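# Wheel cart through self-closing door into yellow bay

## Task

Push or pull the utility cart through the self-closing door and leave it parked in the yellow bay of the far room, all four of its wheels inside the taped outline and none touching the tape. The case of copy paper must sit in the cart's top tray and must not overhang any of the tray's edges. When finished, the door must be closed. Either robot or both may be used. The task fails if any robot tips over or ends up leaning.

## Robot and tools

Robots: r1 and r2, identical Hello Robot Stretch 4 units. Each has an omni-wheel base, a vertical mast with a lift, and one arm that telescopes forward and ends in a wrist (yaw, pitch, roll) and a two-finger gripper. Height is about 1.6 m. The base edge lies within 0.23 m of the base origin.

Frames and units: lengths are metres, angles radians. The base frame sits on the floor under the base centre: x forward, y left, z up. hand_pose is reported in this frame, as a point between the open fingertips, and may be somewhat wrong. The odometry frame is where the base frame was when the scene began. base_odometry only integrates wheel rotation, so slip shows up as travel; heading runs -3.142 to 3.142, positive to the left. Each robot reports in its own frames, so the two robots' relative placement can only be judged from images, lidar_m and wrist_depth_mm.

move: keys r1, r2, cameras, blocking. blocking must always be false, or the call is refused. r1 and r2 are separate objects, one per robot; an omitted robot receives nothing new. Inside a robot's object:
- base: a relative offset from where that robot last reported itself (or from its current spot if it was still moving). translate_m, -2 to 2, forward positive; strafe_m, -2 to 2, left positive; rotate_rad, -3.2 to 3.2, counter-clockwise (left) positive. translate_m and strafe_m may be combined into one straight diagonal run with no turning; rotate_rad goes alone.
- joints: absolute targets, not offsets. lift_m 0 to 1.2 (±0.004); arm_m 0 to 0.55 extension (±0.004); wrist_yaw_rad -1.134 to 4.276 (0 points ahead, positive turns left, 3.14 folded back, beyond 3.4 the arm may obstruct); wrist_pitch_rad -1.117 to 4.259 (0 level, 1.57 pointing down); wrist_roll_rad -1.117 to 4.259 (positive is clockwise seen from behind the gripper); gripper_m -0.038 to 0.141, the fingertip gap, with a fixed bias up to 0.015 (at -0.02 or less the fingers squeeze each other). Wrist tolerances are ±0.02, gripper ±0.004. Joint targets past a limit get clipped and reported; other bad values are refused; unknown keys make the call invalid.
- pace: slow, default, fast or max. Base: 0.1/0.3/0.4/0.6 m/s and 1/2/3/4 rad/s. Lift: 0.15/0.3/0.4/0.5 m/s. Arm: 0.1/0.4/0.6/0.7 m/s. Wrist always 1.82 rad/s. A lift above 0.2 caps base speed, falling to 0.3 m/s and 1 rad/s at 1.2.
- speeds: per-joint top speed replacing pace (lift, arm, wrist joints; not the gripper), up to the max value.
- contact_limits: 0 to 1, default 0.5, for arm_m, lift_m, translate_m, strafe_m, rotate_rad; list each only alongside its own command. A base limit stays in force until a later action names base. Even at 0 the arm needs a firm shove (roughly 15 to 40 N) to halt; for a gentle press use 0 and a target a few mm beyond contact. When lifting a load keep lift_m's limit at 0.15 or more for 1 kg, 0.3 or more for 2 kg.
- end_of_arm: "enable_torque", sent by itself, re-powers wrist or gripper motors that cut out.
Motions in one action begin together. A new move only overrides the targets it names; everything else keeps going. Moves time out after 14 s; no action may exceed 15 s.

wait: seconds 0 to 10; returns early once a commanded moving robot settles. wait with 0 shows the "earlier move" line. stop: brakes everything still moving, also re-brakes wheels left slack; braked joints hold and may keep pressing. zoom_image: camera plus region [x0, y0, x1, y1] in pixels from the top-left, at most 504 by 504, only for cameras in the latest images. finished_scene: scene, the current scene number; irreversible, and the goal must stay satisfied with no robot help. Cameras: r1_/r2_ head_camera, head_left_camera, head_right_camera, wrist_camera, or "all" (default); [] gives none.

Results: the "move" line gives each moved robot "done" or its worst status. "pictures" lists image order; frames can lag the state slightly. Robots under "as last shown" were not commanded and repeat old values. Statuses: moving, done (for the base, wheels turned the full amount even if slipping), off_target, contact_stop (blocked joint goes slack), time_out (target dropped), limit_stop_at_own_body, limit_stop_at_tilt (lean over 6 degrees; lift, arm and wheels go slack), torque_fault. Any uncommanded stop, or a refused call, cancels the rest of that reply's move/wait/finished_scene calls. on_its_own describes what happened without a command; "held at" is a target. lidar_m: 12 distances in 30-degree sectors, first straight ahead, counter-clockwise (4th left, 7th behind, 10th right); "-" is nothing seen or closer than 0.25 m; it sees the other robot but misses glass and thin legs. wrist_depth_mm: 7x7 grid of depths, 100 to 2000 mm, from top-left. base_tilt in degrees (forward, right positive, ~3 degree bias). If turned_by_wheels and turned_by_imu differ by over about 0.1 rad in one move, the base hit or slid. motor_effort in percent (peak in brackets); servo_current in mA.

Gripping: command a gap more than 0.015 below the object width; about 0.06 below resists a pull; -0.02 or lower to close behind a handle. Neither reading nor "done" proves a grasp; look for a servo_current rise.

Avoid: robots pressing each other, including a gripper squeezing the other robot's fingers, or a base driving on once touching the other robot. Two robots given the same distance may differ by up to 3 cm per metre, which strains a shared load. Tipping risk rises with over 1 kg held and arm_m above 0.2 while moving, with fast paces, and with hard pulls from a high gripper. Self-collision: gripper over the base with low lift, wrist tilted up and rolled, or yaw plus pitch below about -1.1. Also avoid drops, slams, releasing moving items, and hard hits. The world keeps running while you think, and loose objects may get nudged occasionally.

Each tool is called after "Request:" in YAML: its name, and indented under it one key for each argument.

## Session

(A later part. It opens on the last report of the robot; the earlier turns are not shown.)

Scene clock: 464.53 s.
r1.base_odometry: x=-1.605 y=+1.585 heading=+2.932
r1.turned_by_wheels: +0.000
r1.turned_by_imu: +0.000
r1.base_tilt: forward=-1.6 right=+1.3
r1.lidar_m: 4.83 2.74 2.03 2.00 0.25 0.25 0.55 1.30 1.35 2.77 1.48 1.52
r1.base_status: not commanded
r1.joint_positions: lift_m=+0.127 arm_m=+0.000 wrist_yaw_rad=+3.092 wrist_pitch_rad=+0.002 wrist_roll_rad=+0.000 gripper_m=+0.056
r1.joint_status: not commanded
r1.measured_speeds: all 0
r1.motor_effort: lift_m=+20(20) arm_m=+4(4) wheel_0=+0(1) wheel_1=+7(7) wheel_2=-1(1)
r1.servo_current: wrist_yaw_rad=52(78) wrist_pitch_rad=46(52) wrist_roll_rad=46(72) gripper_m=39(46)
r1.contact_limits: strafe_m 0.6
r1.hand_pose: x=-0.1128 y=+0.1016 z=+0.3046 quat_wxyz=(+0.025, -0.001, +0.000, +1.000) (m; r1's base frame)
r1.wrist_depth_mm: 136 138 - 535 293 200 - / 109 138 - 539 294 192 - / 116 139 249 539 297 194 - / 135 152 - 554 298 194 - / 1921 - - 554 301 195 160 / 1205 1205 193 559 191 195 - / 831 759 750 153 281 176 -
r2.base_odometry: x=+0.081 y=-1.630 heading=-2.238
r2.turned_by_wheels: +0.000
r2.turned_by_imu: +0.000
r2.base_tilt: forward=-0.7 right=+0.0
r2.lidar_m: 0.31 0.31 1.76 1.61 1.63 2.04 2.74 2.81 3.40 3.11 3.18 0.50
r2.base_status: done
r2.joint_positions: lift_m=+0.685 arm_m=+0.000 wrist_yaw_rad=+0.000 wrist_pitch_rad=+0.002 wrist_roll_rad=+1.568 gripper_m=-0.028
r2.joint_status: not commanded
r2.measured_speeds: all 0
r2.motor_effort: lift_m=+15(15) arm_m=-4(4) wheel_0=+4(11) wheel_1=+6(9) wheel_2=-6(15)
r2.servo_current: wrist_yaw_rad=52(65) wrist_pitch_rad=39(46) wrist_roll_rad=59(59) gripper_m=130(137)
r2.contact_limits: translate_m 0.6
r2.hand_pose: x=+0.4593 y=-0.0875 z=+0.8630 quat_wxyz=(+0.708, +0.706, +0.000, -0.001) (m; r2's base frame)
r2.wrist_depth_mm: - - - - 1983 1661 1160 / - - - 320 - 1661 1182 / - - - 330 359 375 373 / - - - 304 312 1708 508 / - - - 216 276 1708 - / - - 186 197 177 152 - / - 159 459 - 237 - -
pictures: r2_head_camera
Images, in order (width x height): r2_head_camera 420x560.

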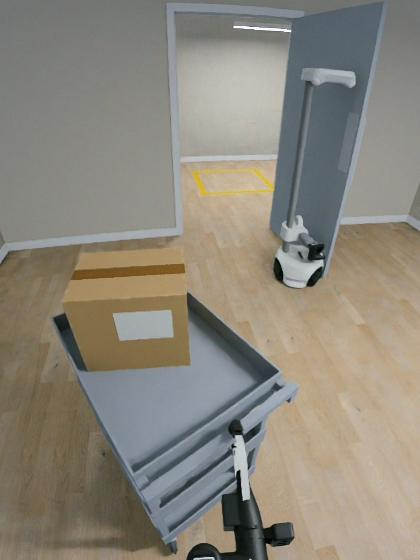

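Request:
move:
  blocking: false
  r2: {"base":{"translate_m":-0.18,"strafe_m":0.32},"pace":"slow","contact_limits":{"translate_m":0.6}}
  cameras: []

Request:
wait:
  seconds: 6
  cameras: ["r2_head_camera"]

Scene clock: 528.50 s.
move: r2 moving
r1: as last shown
r1.lidar_m: 4.86 2.75 2.05 2.00 0.25 0.25 0.55 1.28 1.37 2.77 1.50 1.53
r1.servo_current: wrist_yaw_rad=59(65) wrist_pitch_rad=46(46) wrist_roll_rad=52(65) gripper_m=46(46)
r1.contact_limits: strafe_m 0.6
r1.wrist_depth_mm: 136 138 - 530 291 200 - / 109 138 - 535 294 191 - / 116 139 249 544 297 194 - / 135 153 - 544 298 193 - / 1983 - - 564 300 195 161 / 1205 1205 193 559 190 194 - / 842 750 750 153 281 176 -
r2.base_odometry: x=+0.093 y=-1.633 heading=-2.238
r2.turned_by_wheels: +0.000
r2.turned_by_imu: +0.000
r2.base_tilt: forward=-0.7 right=+0.1
r2.lidar_m: 0.32 0.30 1.76 1.60 1.63 2.03 2.76 2.80 3.41 3.13 3.20 0.50
r2.base_status: translate_m moving; strafe_m moving
r2.joint_positions: lift_m=+0.685 arm_m=+0.000 wrist_yaw_rad=+0.000 wrist_pitch_rad=+0.002 wrist_roll_rad=+1.568 gripper_m=-0.028
r2.joint_status: not commanded
r2.measured_speeds: translate_m=-0.024 strafe_m=+0.042 rotate_rad=-0.003 lift_m=+0.000 arm_m=+0.000 wrist_yaw_rad=+0.000 wrist_pitch_rad=+0.000 wrist_roll_rad=+0.000
r2.motor_effort: lift_m=+15(15) arm_m=-3(4) wheel_0=-10(11) wheel_1=+4(9) wheel_2=+8(8)
r2.servo_current: wrist_yaw_rad=65(65) wrist_pitch_rad=39(46) wrist_roll_rad=52(59) gripper_m=124(130)
r2.contact_limits: translate_m 0.6
r2.hand_pose: x=+0.4593 y=-0.0875 z=+0.8630 quat_wxyz=(+0.708, +0.706, +0.000, -0.001) (m; r2's base frame)
r2.wrist_depth_mm: - - - - - 1661 1182 / - - - 322 - 1708 1160 / - - - 330 362 377 377 / - - - 303 310 1756 512 / - - - 215 277 1921 - / - - 186 195 177 151 - / - 159 462 - 236 - -
pictures: none
No camera images: "cameras" was empty.

Scene clock: 532.97 s.
earlier move: r2 done
r1.base_odometry: x=-1.605 y=+1.585 heading=+2.932
r1.turned_by_wheels: +0.000
r1.turned_by_imu: +0.000
r1.base_tilt: forward=-1.6 right=+1.3
r1.lidar_m: 4.87 2.72 2.04 2.01 0.25 0.25 0.53 1.26 1.36 2.77 1.64 1.64
r1.base_status: not commanded
r1.joint_positions: lift_m=+0.127 arm_m=+0.000 wrist_yaw_rad=+3.092 wrist_pitch_rad=+0.002 wrist_roll_rad=+0.000 gripper_m=+0.056
r1.joint_status: not commanded
r1.measured_speeds: all 0
r1.motor_effort: lift_m=+20(20) arm_m=+4(4) wheel_0=+0(1) wheel_1=+7(7) wheel_2=-1(1)
r1.servo_current: wrist_yaw_rad=46(72) wrist_pitch_rad=46(52) wrist_roll_rad=46(65) gripper_m=39(52)
r1.contact_limits: strafe_m 0.6
r1.hand_pose: x=-0.1128 y=+0.1016 z=+0.3046 quat_wxyz=(+0.025, -0.001, +0.000, +1.000) (m; r1's base frame)
r1.wrist_depth_mm: 136 138 - 535 294 201 - / 109 138 - 535 296 193 - / 116 139 250 544 298 193 - / 135 153 - 554 298 194 - / 1921 - - 549 300 194 161 / 1182 1205 193 564 191 194 - / 842 750 750 153 281 176 -
r2.base_odometry: x=+0.444 y=-1.687 heading=-2.237
r2.turned_by_wheels: +0.001
r2.turned_by_imu: +0.001
r2.base_tilt: forward=-0.7 right=+0.1
r2.lidar_m: 0.40 0.42 1.37 1.27 1.32 1.60 2.61 2.65 3.32 3.47 3.50 0.46
r2.base_status: done
r2.joint_positions: lift_m=+0.685 arm_m=+0.000 wrist_yaw_rad=+0.001 wrist_pitch_rad=+0.002 wrist_roll_rad=+1.568 gripper_m=-0.028
r2.joint_status: not commanded
r2.measured_speeds: all 0
r2.motor_effort: lift_m=+15(15) arm_m=-4(4) wheel_0=-3(14) wheel_1=+3(9) wheel_2=+8(11)
r2.servo_current: wrist_yaw_rad=46(65) wrist_pitch_rad=39(46) wrist_roll_rad=52(65) gripper_m=130(130)
r2.contact_limits: translate_m 0.6
r2.hand_pose: x=+0.4594 y=-0.0872 z=+0.8630 quat_wxyz=(+0.708, +0.706, +0.001, +0.000) (m; r2's base frame)
r2.wrist_depth_mm: - - - 217 278 285 285 / - - - 214 273 1756 1160 / - - - 211 270 831 - / - - 539 208 267 866 - / - - 508 205 264 866 - / - - 186 202 178 831 - / - - 597 - 258 151 -
wait: 4.47 of 6 s (r2 has come to rest)
pictures: r2_head_camera
Images, in order (width x height): r2_head_camera 420x560.

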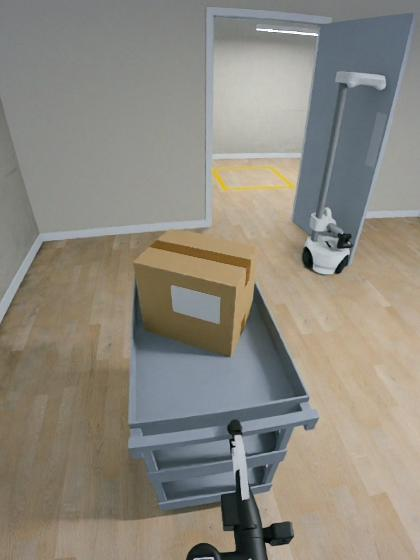

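Request:
move:
  blocking: false
  r2: {"base":{"translate_m":0.2,"strafe_m":0.24},"pace":"slow","contact_limits":{"translate_m":0.6}}
  cameras: []

Request:
wait:
  seconds: 6
  cameras: ["r2_head_camera"]

Scene clock: 550.13 s.
move: r2 moving
r1: as last shown
r1.lidar_m: 4.84 2.71 2.03 2.01 0.25 0.25 0.56 1.30 1.33 2.76 1.64 1.61
r1.motor_effort: lift_m=+20(20) arm_m=+4(4) wheel_0=+1(1) wheel_1=+7(7) wheel_2=-1(1)
r1.servo_current: wrist_yaw_rad=46(52) wrist_pitch_rad=39(46) wrist_roll_rad=65(65) gripper_m=39(46)
r1.contact_limits: strafe_m 0.6
r1.wrist_depth_mm: 136 138 - 525 293 200 - / 109 138 - 539 296 192 - / 116 139 249 544 297 193 - / 135 153 - 544 297 194 - / 1983 - - 559 301 194 160 / 1205 1205 194 559 191 194 - / 842 750 759 154 278 176 -
r2.base_odometry: x=+0.447 y=-1.699 heading=-2.237
r2.turned_by_wheels: -0.001
r2.turned_by_imu: +0.000
r2.base_tilt: forward=-0.7 right=+0.1
r2.lidar_m: 0.40 0.41 1.39 1.27 1.29 1.59 2.62 2.67 3.35 3.46 3.52 0.48
r2.base_status: translate_m moving; strafe_m moving
r2.joint_positions: lift_m=+0.685 arm_m=+0.000 wrist_yaw_rad=-0.002 wrist_pitch_rad=+0.002 wrist_roll_rad=+1.568 gripper_m=-0.028
r2.joint_status: not commanded
r2.measured_speeds: translate_m=+0.032 strafe_m=+0.037 rotate_rad=-0.003 lift_m=+0.000 arm_m=+0.000 wrist_yaw_rad=-0.033 wrist_pitch_rad=+0.000 wrist_roll_rad=+0.000
r2.motor_effort: lift_m=+15(15) arm_m=-4(4) wheel_0=-6(7) wheel_1=+9(9) wheel_2=-11(11)
r2.servo_current: wrist_yaw_rad=52(59) wrist_pitch_rad=39(39) wrist_roll_rad=52(52) gripper_m=124(124)
r2.contact_limits: translate_m 0.6
r2.hand_pose: x=+0.4591 y=-0.0880 z=+0.8630 quat_wxyz=(+0.708, +0.706, +0.000, -0.001) (m; r2's base frame)
r2.wrist_depth_mm: - - - 221 285 291 296 / - - - 217 279 1708 1182 / - - - 213 274 1708 - / - - 559 210 268 878 - / - - 500 206 264 854 - / - - 185 202 177 152 - / - - 574 - - 131 -
pictures: none
No camera images: "cameras" was empty.

Scene clock: 554.03 s.
earlier move: r2 done
r1.base_odometry: x=-1.605 y=+1.585 heading=+2.932
r1.turned_by_wheels: +0.000
r1.turned_by_imu: +0.000
r1.base_tilt: forward=-1.6 right=+1.3
r1.lidar_m: 4.87 2.76 2.07 1.98 0.25 0.25 0.57 1.29 1.31 2.76 1.56 1.86
r1.base_status: not commanded
r1.joint_positions: lift_m=+0.127 arm_m=+0.000 wrist_yaw_rad=+3.092 wrist_pitch_rad=+0.002 wrist_roll_rad=+0.000 gripper_m=+0.056
r1.joint_status: not commanded
r1.measured_speeds: all 0
r1.motor_effort: lift_m=+20(20) arm_m=+4(4) wheel_0=+0(1) wheel_1=+7(7) wheel_2=-1(1)
r1.servo_current: wrist_yaw_rad=39(72) wrist_pitch_rad=46(46) wrist_roll_rad=39(65) gripper_m=33(46)
r1.contact_limits: strafe_m 0.6
r1.hand_pose: x=-0.1128 y=+0.1016 z=+0.3046 quat_wxyz=(+0.025, -0.001, +0.000, +1.000) (m; r1's base frame)
r1.wrist_depth_mm: 136 138 - 535 291 200 - / 109 138 - 544 294 192 - / 116 138 250 544 298 193 - / 135 153 - 554 300 194 - / 1983 - - 559 298 195 160 / 1182 1182 193 554 191 195 - / 842 759 759 153 278 176 -
r2.base_odometry: x=+0.509 y=-1.992 heading=-2.237
r2.turned_by_wheels: +0.000
r2.turned_by_imu: +0.001
r2.base_tilt: forward=-0.7 right=+0.1
r2.lidar_m: 0.42 0.47 1.17 1.07 1.08 1.36 2.85 2.89 3.64 3.67 3.74 0.44
r2.base_status: done
r2.joint_positions: lift_m=+0.685 arm_m=+0.000 wrist_yaw_rad=-0.003 wrist_pitch_rad=+0.002 wrist_roll_rad=+1.568 gripper_m=-0.028
r2.joint_status: not commanded
r2.measured_speeds: all 0
r2.motor_effort: lift_m=+15(15) arm_m=-4(4) wheel_0=-2(10) wheel_1=+6(9) wheel_2=-8(15)
r2.servo_current: wrist_yaw_rad=52(65) wrist_pitch_rad=39(52) wrist_roll_rad=52(59) gripper_m=117(130)
r2.contact_limits: translate_m 0.6
r2.hand_pose: x=+0.4591 y=-0.0883 z=+0.8630 quat_wxyz=(+0.708, +0.706, +0.000, -0.002) (m; r2's base frame)
r2.wrist_depth_mm: - - - 186 244 1576 1098 / - - - 189 247 1661 - / - - 554 191 250 842 - / - - 488 195 254 866 - / - - 544 198 258 878 - / - - 185 200 177 - - / - - - - - 1537 -
wait: 3.90 of 6 s (r2 has come to rest)
pictures: r2_head_camera
Images, in order (width x height): r2_head_camera 420x560.

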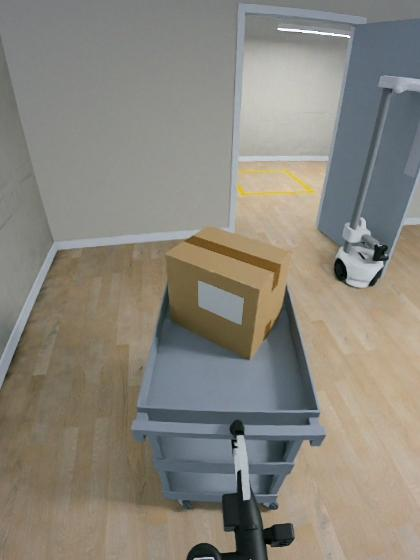

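Request:
move:
  blocking: false
  r2: {"base":{"translate_m":-0.2,"strafe_m":0.3},"pace":"slow","contact_limits":{"translate_m":0.6}}
  cameras: []

Request:
wait:
  seconds: 6
  cameras: ["r2_head_camera"]

Scene clock: 567.13 s.
move: r2 moving
r1: as last shown
r1.lidar_m: 4.87 2.74 2.05 2.01 0.25 0.25 0.55 1.29 1.32 2.78 1.54 1.87
r1.servo_current: wrist_yaw_rad=39(59) wrist_pitch_rad=39(46) wrist_roll_rad=39(59) gripper_m=33(46)
r1.contact_limits: strafe_m 0.6
r1.wrist_depth_mm: 136 138 - 535 293 200 - / 109 138 - 535 296 192 - / 116 139 249 549 298 193 - / 135 153 - 554 300 193 - / 1983 - - 559 301 194 160 / 1205 1205 193 559 191 195 - / 854 768 768 154 281 176 -
r2.base_odometry: x=+0.521 y=-1.993 heading=-2.237
r2.turned_by_wheels: +0.000
r2.turned_by_imu: +0.001
r2.base_tilt: forward=-0.6 right=+0.1
r2.lidar_m: 0.42 0.47 1.16 1.03 1.08 1.32 2.83 2.89 3.64 3.69 3.75 0.44
r2.base_status: translate_m moving; strafe_m moving
r2.joint_positions: lift_m=+0.685 arm_m=+0.000 wrist_yaw_rad=-0.003 wrist_pitch_rad=+0.002 wrist_roll_rad=+1.568 gripper_m=-0.028
r2.joint_status: not commanded
r2.measured_speeds: translate_m=-0.028 strafe_m=+0.041 rotate_rad=+0.000 lift_m=+0.000 arm_m=+0.000 wrist_yaw_rad=+0.000 wrist_pitch_rad=+0.000 wrist_roll_rad=+0.000
r2.motor_effort: lift_m=+15(15) arm_m=-4(4) wheel_0=-11(11) wheel_1=+5(7) wheel_2=+7(8)
r2.servo_current: wrist_yaw_rad=52(52) wrist_pitch_rad=39(39) wrist_roll_rad=52(59) gripper_m=124(137)
r2.contact_limits: translate_m 0.6
r2.hand_pose: x=+0.4591 y=-0.0883 z=+0.8630 quat_wxyz=(+0.708, +0.706, +0.000, -0.002) (m; r2's base frame)
r2.wrist_depth_mm: - - - 186 242 1537 1118 / - - - 189 247 1661 - / - - 549 191 251 842 - / - - 488 195 255 866 - / - - 549 198 258 866 - / - - 186 200 176 - - / - - - - - 1618 -
pictures: none
No camera images: "cameras" was empty.

Scene clock: 571.53 s.
earlier move: r2 done
r1.base_odometry: x=-1.605 y=+1.585 heading=+2.932
r1.turned_by_wheels: +0.000
r1.turned_by_imu: +0.000
r1.base_tilt: forward=-1.6 right=+1.3
r1.lidar_m: 4.86 2.75 2.05 2.00 0.25 0.25 0.53 1.28 1.36 2.77 1.85 2.25
r1.base_status: not commanded
r1.joint_positions: lift_m=+0.127 arm_m=+0.000 wrist_yaw_rad=+3.092 wrist_pitch_rad=+0.002 wrist_roll_rad=+0.000 gripper_m=+0.056
r1.joint_status: not commanded
r1.measured_speeds: all 0
r1.motor_effort: lift_m=+20(20) arm_m=+4(4) wheel_0=+0(1) wheel_1=+7(7) wheel_2=-1(1)
r1.servo_current: wrist_yaw_rad=52(72) wrist_pitch_rad=39(52) wrist_roll_rad=46(65) gripper_m=39(52)
r1.contact_limits: strafe_m 0.6
r1.hand_pose: x=-0.1128 y=+0.1016 z=+0.3046 quat_wxyz=(+0.025, -0.001, +0.000, +1.000) (m; r1's base frame)
r1.wrist_depth_mm: 136 138 - 530 290 200 - / 109 138 - 535 296 193 - / 116 139 249 539 298 193 - / 135 153 - 544 298 195 - / 1863 - - 559 301 194 160 / 1182 1205 193 559 191 194 - / 842 759 750 153 281 176 -
r2.base_odometry: x=+0.868 y=-2.020 heading=-2.237
r2.turned_by_wheels: +0.000
r2.turned_by_imu: +0.001
r2.base_tilt: forward=-0.6 right=+0.1
r2.lidar_m: 0.45 1.23 0.83 0.73 0.74 0.94 2.06 2.74 3.41 4.00 4.06 0.41
r2.base_status: done
r2.joint_positions: lift_m=+0.685 arm_m=+0.000 wrist_yaw_rad=+0.000 wrist_pitch_rad=+0.002 wrist_roll_rad=+1.568 gripper_m=-0.028
r2.joint_status: not commanded
r2.measured_speeds: all 0
r2.motor_effort: lift_m=+15(15) arm_m=-4(4) wheel_0=-4(16) wheel_1=+5(8) wheel_2=+7(12)
r2.servo_current: wrist_yaw_rad=33(65) wrist_pitch_rad=39(46) wrist_roll_rad=52(59) gripper_m=124(137)
r2.contact_limits: translate_m 0.6
r2.hand_pose: x=+0.4593 y=-0.0876 z=+0.8630 quat_wxyz=(+0.708, +0.706, +0.000, -0.001) (m; r2's base frame)
r2.wrist_depth_mm: - - 517 143 198 - - / - 477 452 155 211 - - / - - 484 167 224 842 - / - - 597 180 242 - - / - - - 195 262 - - / - - 185 202 177 1576 508 / - - - - - 1499 469
wait: 4.40 of 6 s (r2 has come to rest)
pictures: r2_head_camera
Images, in order (width x height): r2_head_camera 420x560.

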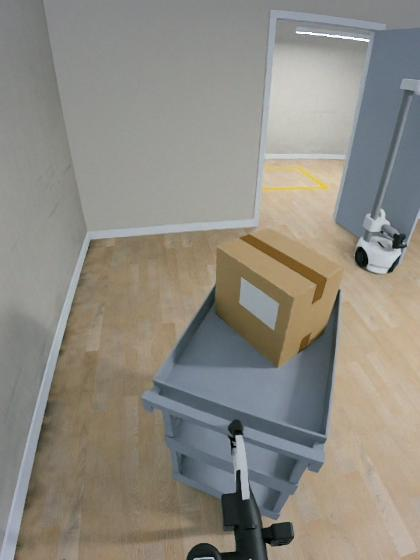

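Request:
move:
  blocking: false
  r2: {"base":{"translate_m":0.24,"strafe_m":-0.08},"pace":"slow","contact_limits":{"translate_m":0.6}}
  cameras: []

Request:
wait:
  seconds: 6
  cameras: ["r2_head_camera"]

Scene clock: 587.93 s.
move: r2 moving
r1: as last shown
r1.lidar_m: 4.86 2.73 2.05 2.01 0.25 0.25 0.54 1.29 1.37 2.77 1.87 2.22
r1.servo_current: wrist_yaw_rad=52(78) wrist_pitch_rad=46(46) wrist_roll_rad=46(65) gripper_m=46(46)
r1.contact_limits: strafe_m 0.6
r1.wrist_depth_mm: 136 138 - 530 291 200 - / 109 138 - 539 297 191 - / 116 139 249 544 297 193 - / 135 153 - 549 298 194 - / 1983 - - 554 301 195 161 / 1182 1205 193 559 191 194 - / 854 750 750 154 278 176 -
r2.base_odometry: x=+0.857 y=-2.027 heading=-2.237
r2.turned_by_wheels: +0.000
r2.turned_by_imu: +0.000
r2.base_tilt: forward=-0.7 right=+0.0
r2.lidar_m: 0.48 1.25 0.83 0.74 0.76 0.96 2.09 2.75 3.46 4.00 4.06 0.40
r2.base_status: translate_m moving; strafe_m moving
r2.joint_positions: lift_m=+0.685 arm_m=+0.000 wrist_yaw_rad=-0.001 wrist_pitch_rad=+0.002 wrist_roll_rad=+1.568 gripper_m=-0.028
r2.joint_status: not commanded
r2.measured_speeds: translate_m=+0.049 strafe_m=-0.017 rotate_rad=-0.005 lift_m=+0.000 arm_m=+0.000 wrist_yaw_rad=-0.004 wrist_pitch_rad=+0.000 wrist_roll_rad=+0.000
r2.motor_effort: lift_m=+15(15) arm_m=-3(4) wheel_0=+7(11) wheel_1=+8(8) wheel_2=-11(11)
r2.servo_current: wrist_yaw_rad=46(52) wrist_pitch_rad=39(46) wrist_roll_rad=46(52) gripper_m=124(130)
r2.contact_limits: translate_m 0.6
r2.hand_pose: x=+0.4593 y=-0.0876 z=+0.8630 quat_wxyz=(+0.708, +0.706, +0.000, -0.001) (m; r2's base frame)
r2.wrist_depth_mm: - - 530 145 200 - - / - 484 459 158 213 768 - / - - 480 169 226 831 - / - - 585 181 242 - - / - - - 195 260 - - / - - 185 202 177 1576 512 / - - - - - 1618 469
pictures: none
No camera images: "cameras" was empty.

Scene clock: 591.20 s.
earlier move: r2 done
r1.base_odometry: x=-1.605 y=+1.585 heading=+2.932
r1.turned_by_wheels: +0.000
r1.turned_by_imu: +0.000
r1.base_tilt: forward=-1.6 right=+1.3
r1.lidar_m: 4.87 2.73 2.06 2.02 0.25 0.25 0.54 1.28 1.33 2.78 1.66 2.54
r1.base_status: not commanded
r1.joint_positions: lift_m=+0.127 arm_m=+0.000 wrist_yaw_rad=+3.092 wrist_pitch_rad=+0.002 wrist_roll_rad=+0.000 gripper_m=+0.056
r1.joint_status: not commanded
r1.measured_speeds: all 0
r1.motor_effort: lift_m=+20(20) arm_m=+4(4) wheel_0=+1(1) wheel_1=+7(7) wheel_2=-1(1)
r1.servo_current: wrist_yaw_rad=52(78) wrist_pitch_rad=39(52) wrist_roll_rad=65(72) gripper_m=39(46)
r1.contact_limits: strafe_m 0.6
r1.hand_pose: x=-0.1128 y=+0.1016 z=+0.3046 quat_wxyz=(+0.025, -0.001, +0.000, +1.000) (m; r1's base frame)
r1.wrist_depth_mm: 136 138 - 530 293 201 - / 109 138 - 535 296 191 - / 116 139 248 544 298 193 - / 135 153 - 544 300 193 - / 1921 - - 559 300 195 160 / 1205 1229 193 564 191 195 - / 854 759 750 153 281 176 -
r2.base_odometry: x=+0.657 y=-2.159 heading=-2.236
r2.turned_by_wheels: +0.001
r2.turned_by_imu: +0.002
r2.base_tilt: forward=-0.7 right=+0.1
r2.lidar_m: 0.46 1.42 0.94 0.85 0.85 1.09 2.45 2.95 3.76 3.89 3.91 0.40
r2.base_status: done
r2.joint_positions: lift_m=+0.685 arm_m=+0.000 wrist_yaw_rad=+0.001 wrist_pitch_rad=+0.002 wrist_roll_rad=+1.568 gripper_m=-0.028
r2.joint_status: not commanded
r2.measured_speeds: all 0
r2.motor_effort: lift_m=+15(15) arm_m=-4(4) wheel_0=+8(15) wheel_1=+5(8) wheel_2=-4(13)
r2.servo_current: wrist_yaw_rad=39(59) wrist_pitch_rad=39(46) wrist_roll_rad=46(59) gripper_m=124(130)
r2.contact_limits: translate_m 0.6
r2.hand_pose: x=+0.4594 y=-0.0872 z=+0.8630 quat_wxyz=(+0.708, +0.706, +0.001, +0.000) (m; r2's base frame)
r2.wrist_depth_mm: - - 480 134 189 - - / - 439 436 144 202 - - / - - 492 157 219 - - / - - 627 229 237 - - / - - - 190 259 - - / - - 186 201 177 1499 512 / - - - - - 1618 459
wait: 3.27 of 6 s (r2 has come to rest)
pictures: r2_head_camera
Images, in order (width x height): r2_head_camera 420x560.

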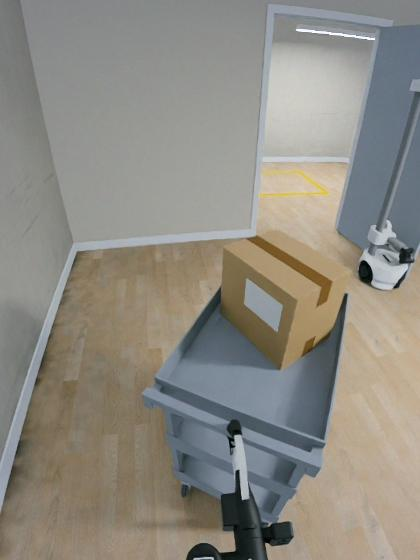

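Request:
move:
  blocking: false
  r2: {"base":{"translate_m":0.32,"strafe_m":-0.18},"pace":"slow","contact_limits":{"translate_m":0.6}}
  cameras: []

Request:
wait:
  seconds: 6
  cameras: ["r2_head_camera"]

Scene clock: 600.40 s.
move: r2 moving
r1: as last shown
r1.lidar_m: 4.85 2.77 2.07 1.99 0.25 0.25 0.55 1.30 1.35 2.76 1.63 2.48
r1.motor_effort: lift_m=+20(20) arm_m=+4(4) wheel_0=+0(1) wheel_1=+7(7) wheel_2=-1(1)
r1.servo_current: wrist_yaw_rad=59(59) wrist_pitch_rad=46(46) wrist_roll_rad=52(59) gripper_m=39(46)
r1.contact_limits: strafe_m 0.6
r1.wrist_depth_mm: 136 138 - 530 291 200 - / 109 138 - 535 296 193 - / 116 139 249 539 298 193 - / 135 153 - 549 300 194 - / 1983 - - 564 301 195 161 / 1160 1205 194 564 191 195 - / 842 759 750 153 282 176 -
r2.base_odometry: x=+0.644 y=-2.165 heading=-2.235
r2.turned_by_wheels: +0.001
r2.turned_by_imu: +0.001
r2.base_tilt: forward=-0.7 right=+0.1
r2.lidar_m: 0.47 0.59 0.93 0.87 0.86 1.07 2.44 2.95 3.72 3.88 3.93 0.40
r2.base_status: translate_m moving; strafe_m moving
r2.joint_positions: lift_m=+0.685 arm_m=+0.000 wrist_yaw_rad=+0.001 wrist_pitch_rad=+0.002 wrist_roll_rad=+1.568 gripper_m=-0.028
r2.joint_status: not commanded
r2.measured_speeds: translate_m=+0.048 strafe_m=-0.027 rotate_rad=+0.003 lift_m=+0.000 arm_m=+0.000 wrist_yaw_rad=+0.003 wrist_pitch_rad=+0.000 wrist_roll_rad=+0.000
r2.motor_effort: lift_m=+15(15) arm_m=-4(4) wheel_0=+11(15) wheel_1=+6(6) wheel_2=-9(10)
r2.servo_current: wrist_yaw_rad=46(59) wrist_pitch_rad=33(46) wrist_roll_rad=39(59) gripper_m=124(130)
r2.contact_limits: translate_m 0.6
r2.hand_pose: x=+0.4594 y=-0.0870 z=+0.8630 quat_wxyz=(+0.708, +0.706, +0.001, +0.000) (m; r2's base frame)
r2.wrist_depth_mm: - - 477 133 189 - - / - 439 436 143 202 - - / - - 488 157 218 - - / - - 615 229 236 - - / - - - 190 259 - - / - - 186 200 177 1499 512 / - - - - - 1537 455
pictures: none
No camera images: "cameras" was empty.

Scene clock: 604.73 s.
earlier move: r2 done
r1.base_odometry: x=-1.605 y=+1.585 heading=+2.932
r1.turned_by_wheels: +0.000
r1.turned_by_imu: +0.000
r1.base_tilt: forward=-1.6 right=+1.3
r1.lidar_m: 4.85 2.75 2.06 2.01 0.25 0.25 0.57 1.29 1.37 2.77 1.31 2.21
r1.base_status: not commanded
r1.joint_positions: lift_m=+0.127 arm_m=+0.000 wrist_yaw_rad=+3.092 wrist_pitch_rad=+0.002 wrist_roll_rad=+0.000 gripper_m=+0.056
r1.joint_status: not commanded
r1.measured_speeds: all 0
r1.motor_effort: lift_m=+20(20) arm_m=+4(4) wheel_0=+0(1) wheel_1=+7(7) wheel_2=-1(1)
r1.servo_current: wrist_yaw_rad=59(72) wrist_pitch_rad=39(52) wrist_roll_rad=52(65) gripper_m=39(52)
r1.contact_limits: strafe_m 0.6
r1.hand_pose: x=-0.1128 y=+0.1016 z=+0.3046 quat_wxyz=(+0.025, -0.001, +0.000, +1.000) (m; r1's base frame)
r1.wrist_depth_mm: 136 138 - 535 290 200 - / 109 138 - 539 297 192 - / 116 138 248 544 298 193 - / 135 153 - 544 301 194 - / 1921 - - 559 300 193 160 / 1182 1182 194 554 191 195 - / 854 759 768 153 281 176 -
r2.base_odometry: x=+0.318 y=-2.300 heading=-2.235
r2.turned_by_wheels: +0.000
r2.turned_by_imu: +0.002
r2.base_tilt: forward=-0.7 right=+0.1
r2.lidar_m: 0.43 0.50 1.16 1.07 1.10 1.36 3.00 3.24 3.99 3.68 3.71 0.44
r2.base_status: done
r2.joint_positions: lift_m=+0.685 arm_m=+0.000 wrist_yaw_rad=+0.002 wrist_pitch_rad=+0.002 wrist_roll_rad=+1.568 gripper_m=-0.028
r2.joint_status: not commanded
r2.measured_speeds: all 0
r2.motor_effort: lift_m=+15(15) arm_m=-4(4) wheel_0=+7(15) wheel_1=+5(8) wheel_2=-4(10)
r2.servo_current: wrist_yaw_rad=52(65) wrist_pitch_rad=39(52) wrist_roll_rad=39(59) gripper_m=130(137)
r2.contact_limits: translate_m 0.6
r2.hand_pose: x=+0.4595 y=-0.0868 z=+0.8630 quat_wxyz=(+0.708, +0.706, +0.001, +0.000) (m; r2's base frame)
r2.wrist_depth_mm: - - - 160 213 750 - / - - 525 167 224 - - / - - 469 177 235 831 - / - - 530 184 246 - - / - - 640 195 258 - - / - - 186 200 177 564 - / - - - - - 1499 488
wait: 4.33 of 6 s (r2 has come to rest)
pictures: r2_head_camera
Images, in order (width x height): r2_head_camera 420x560.

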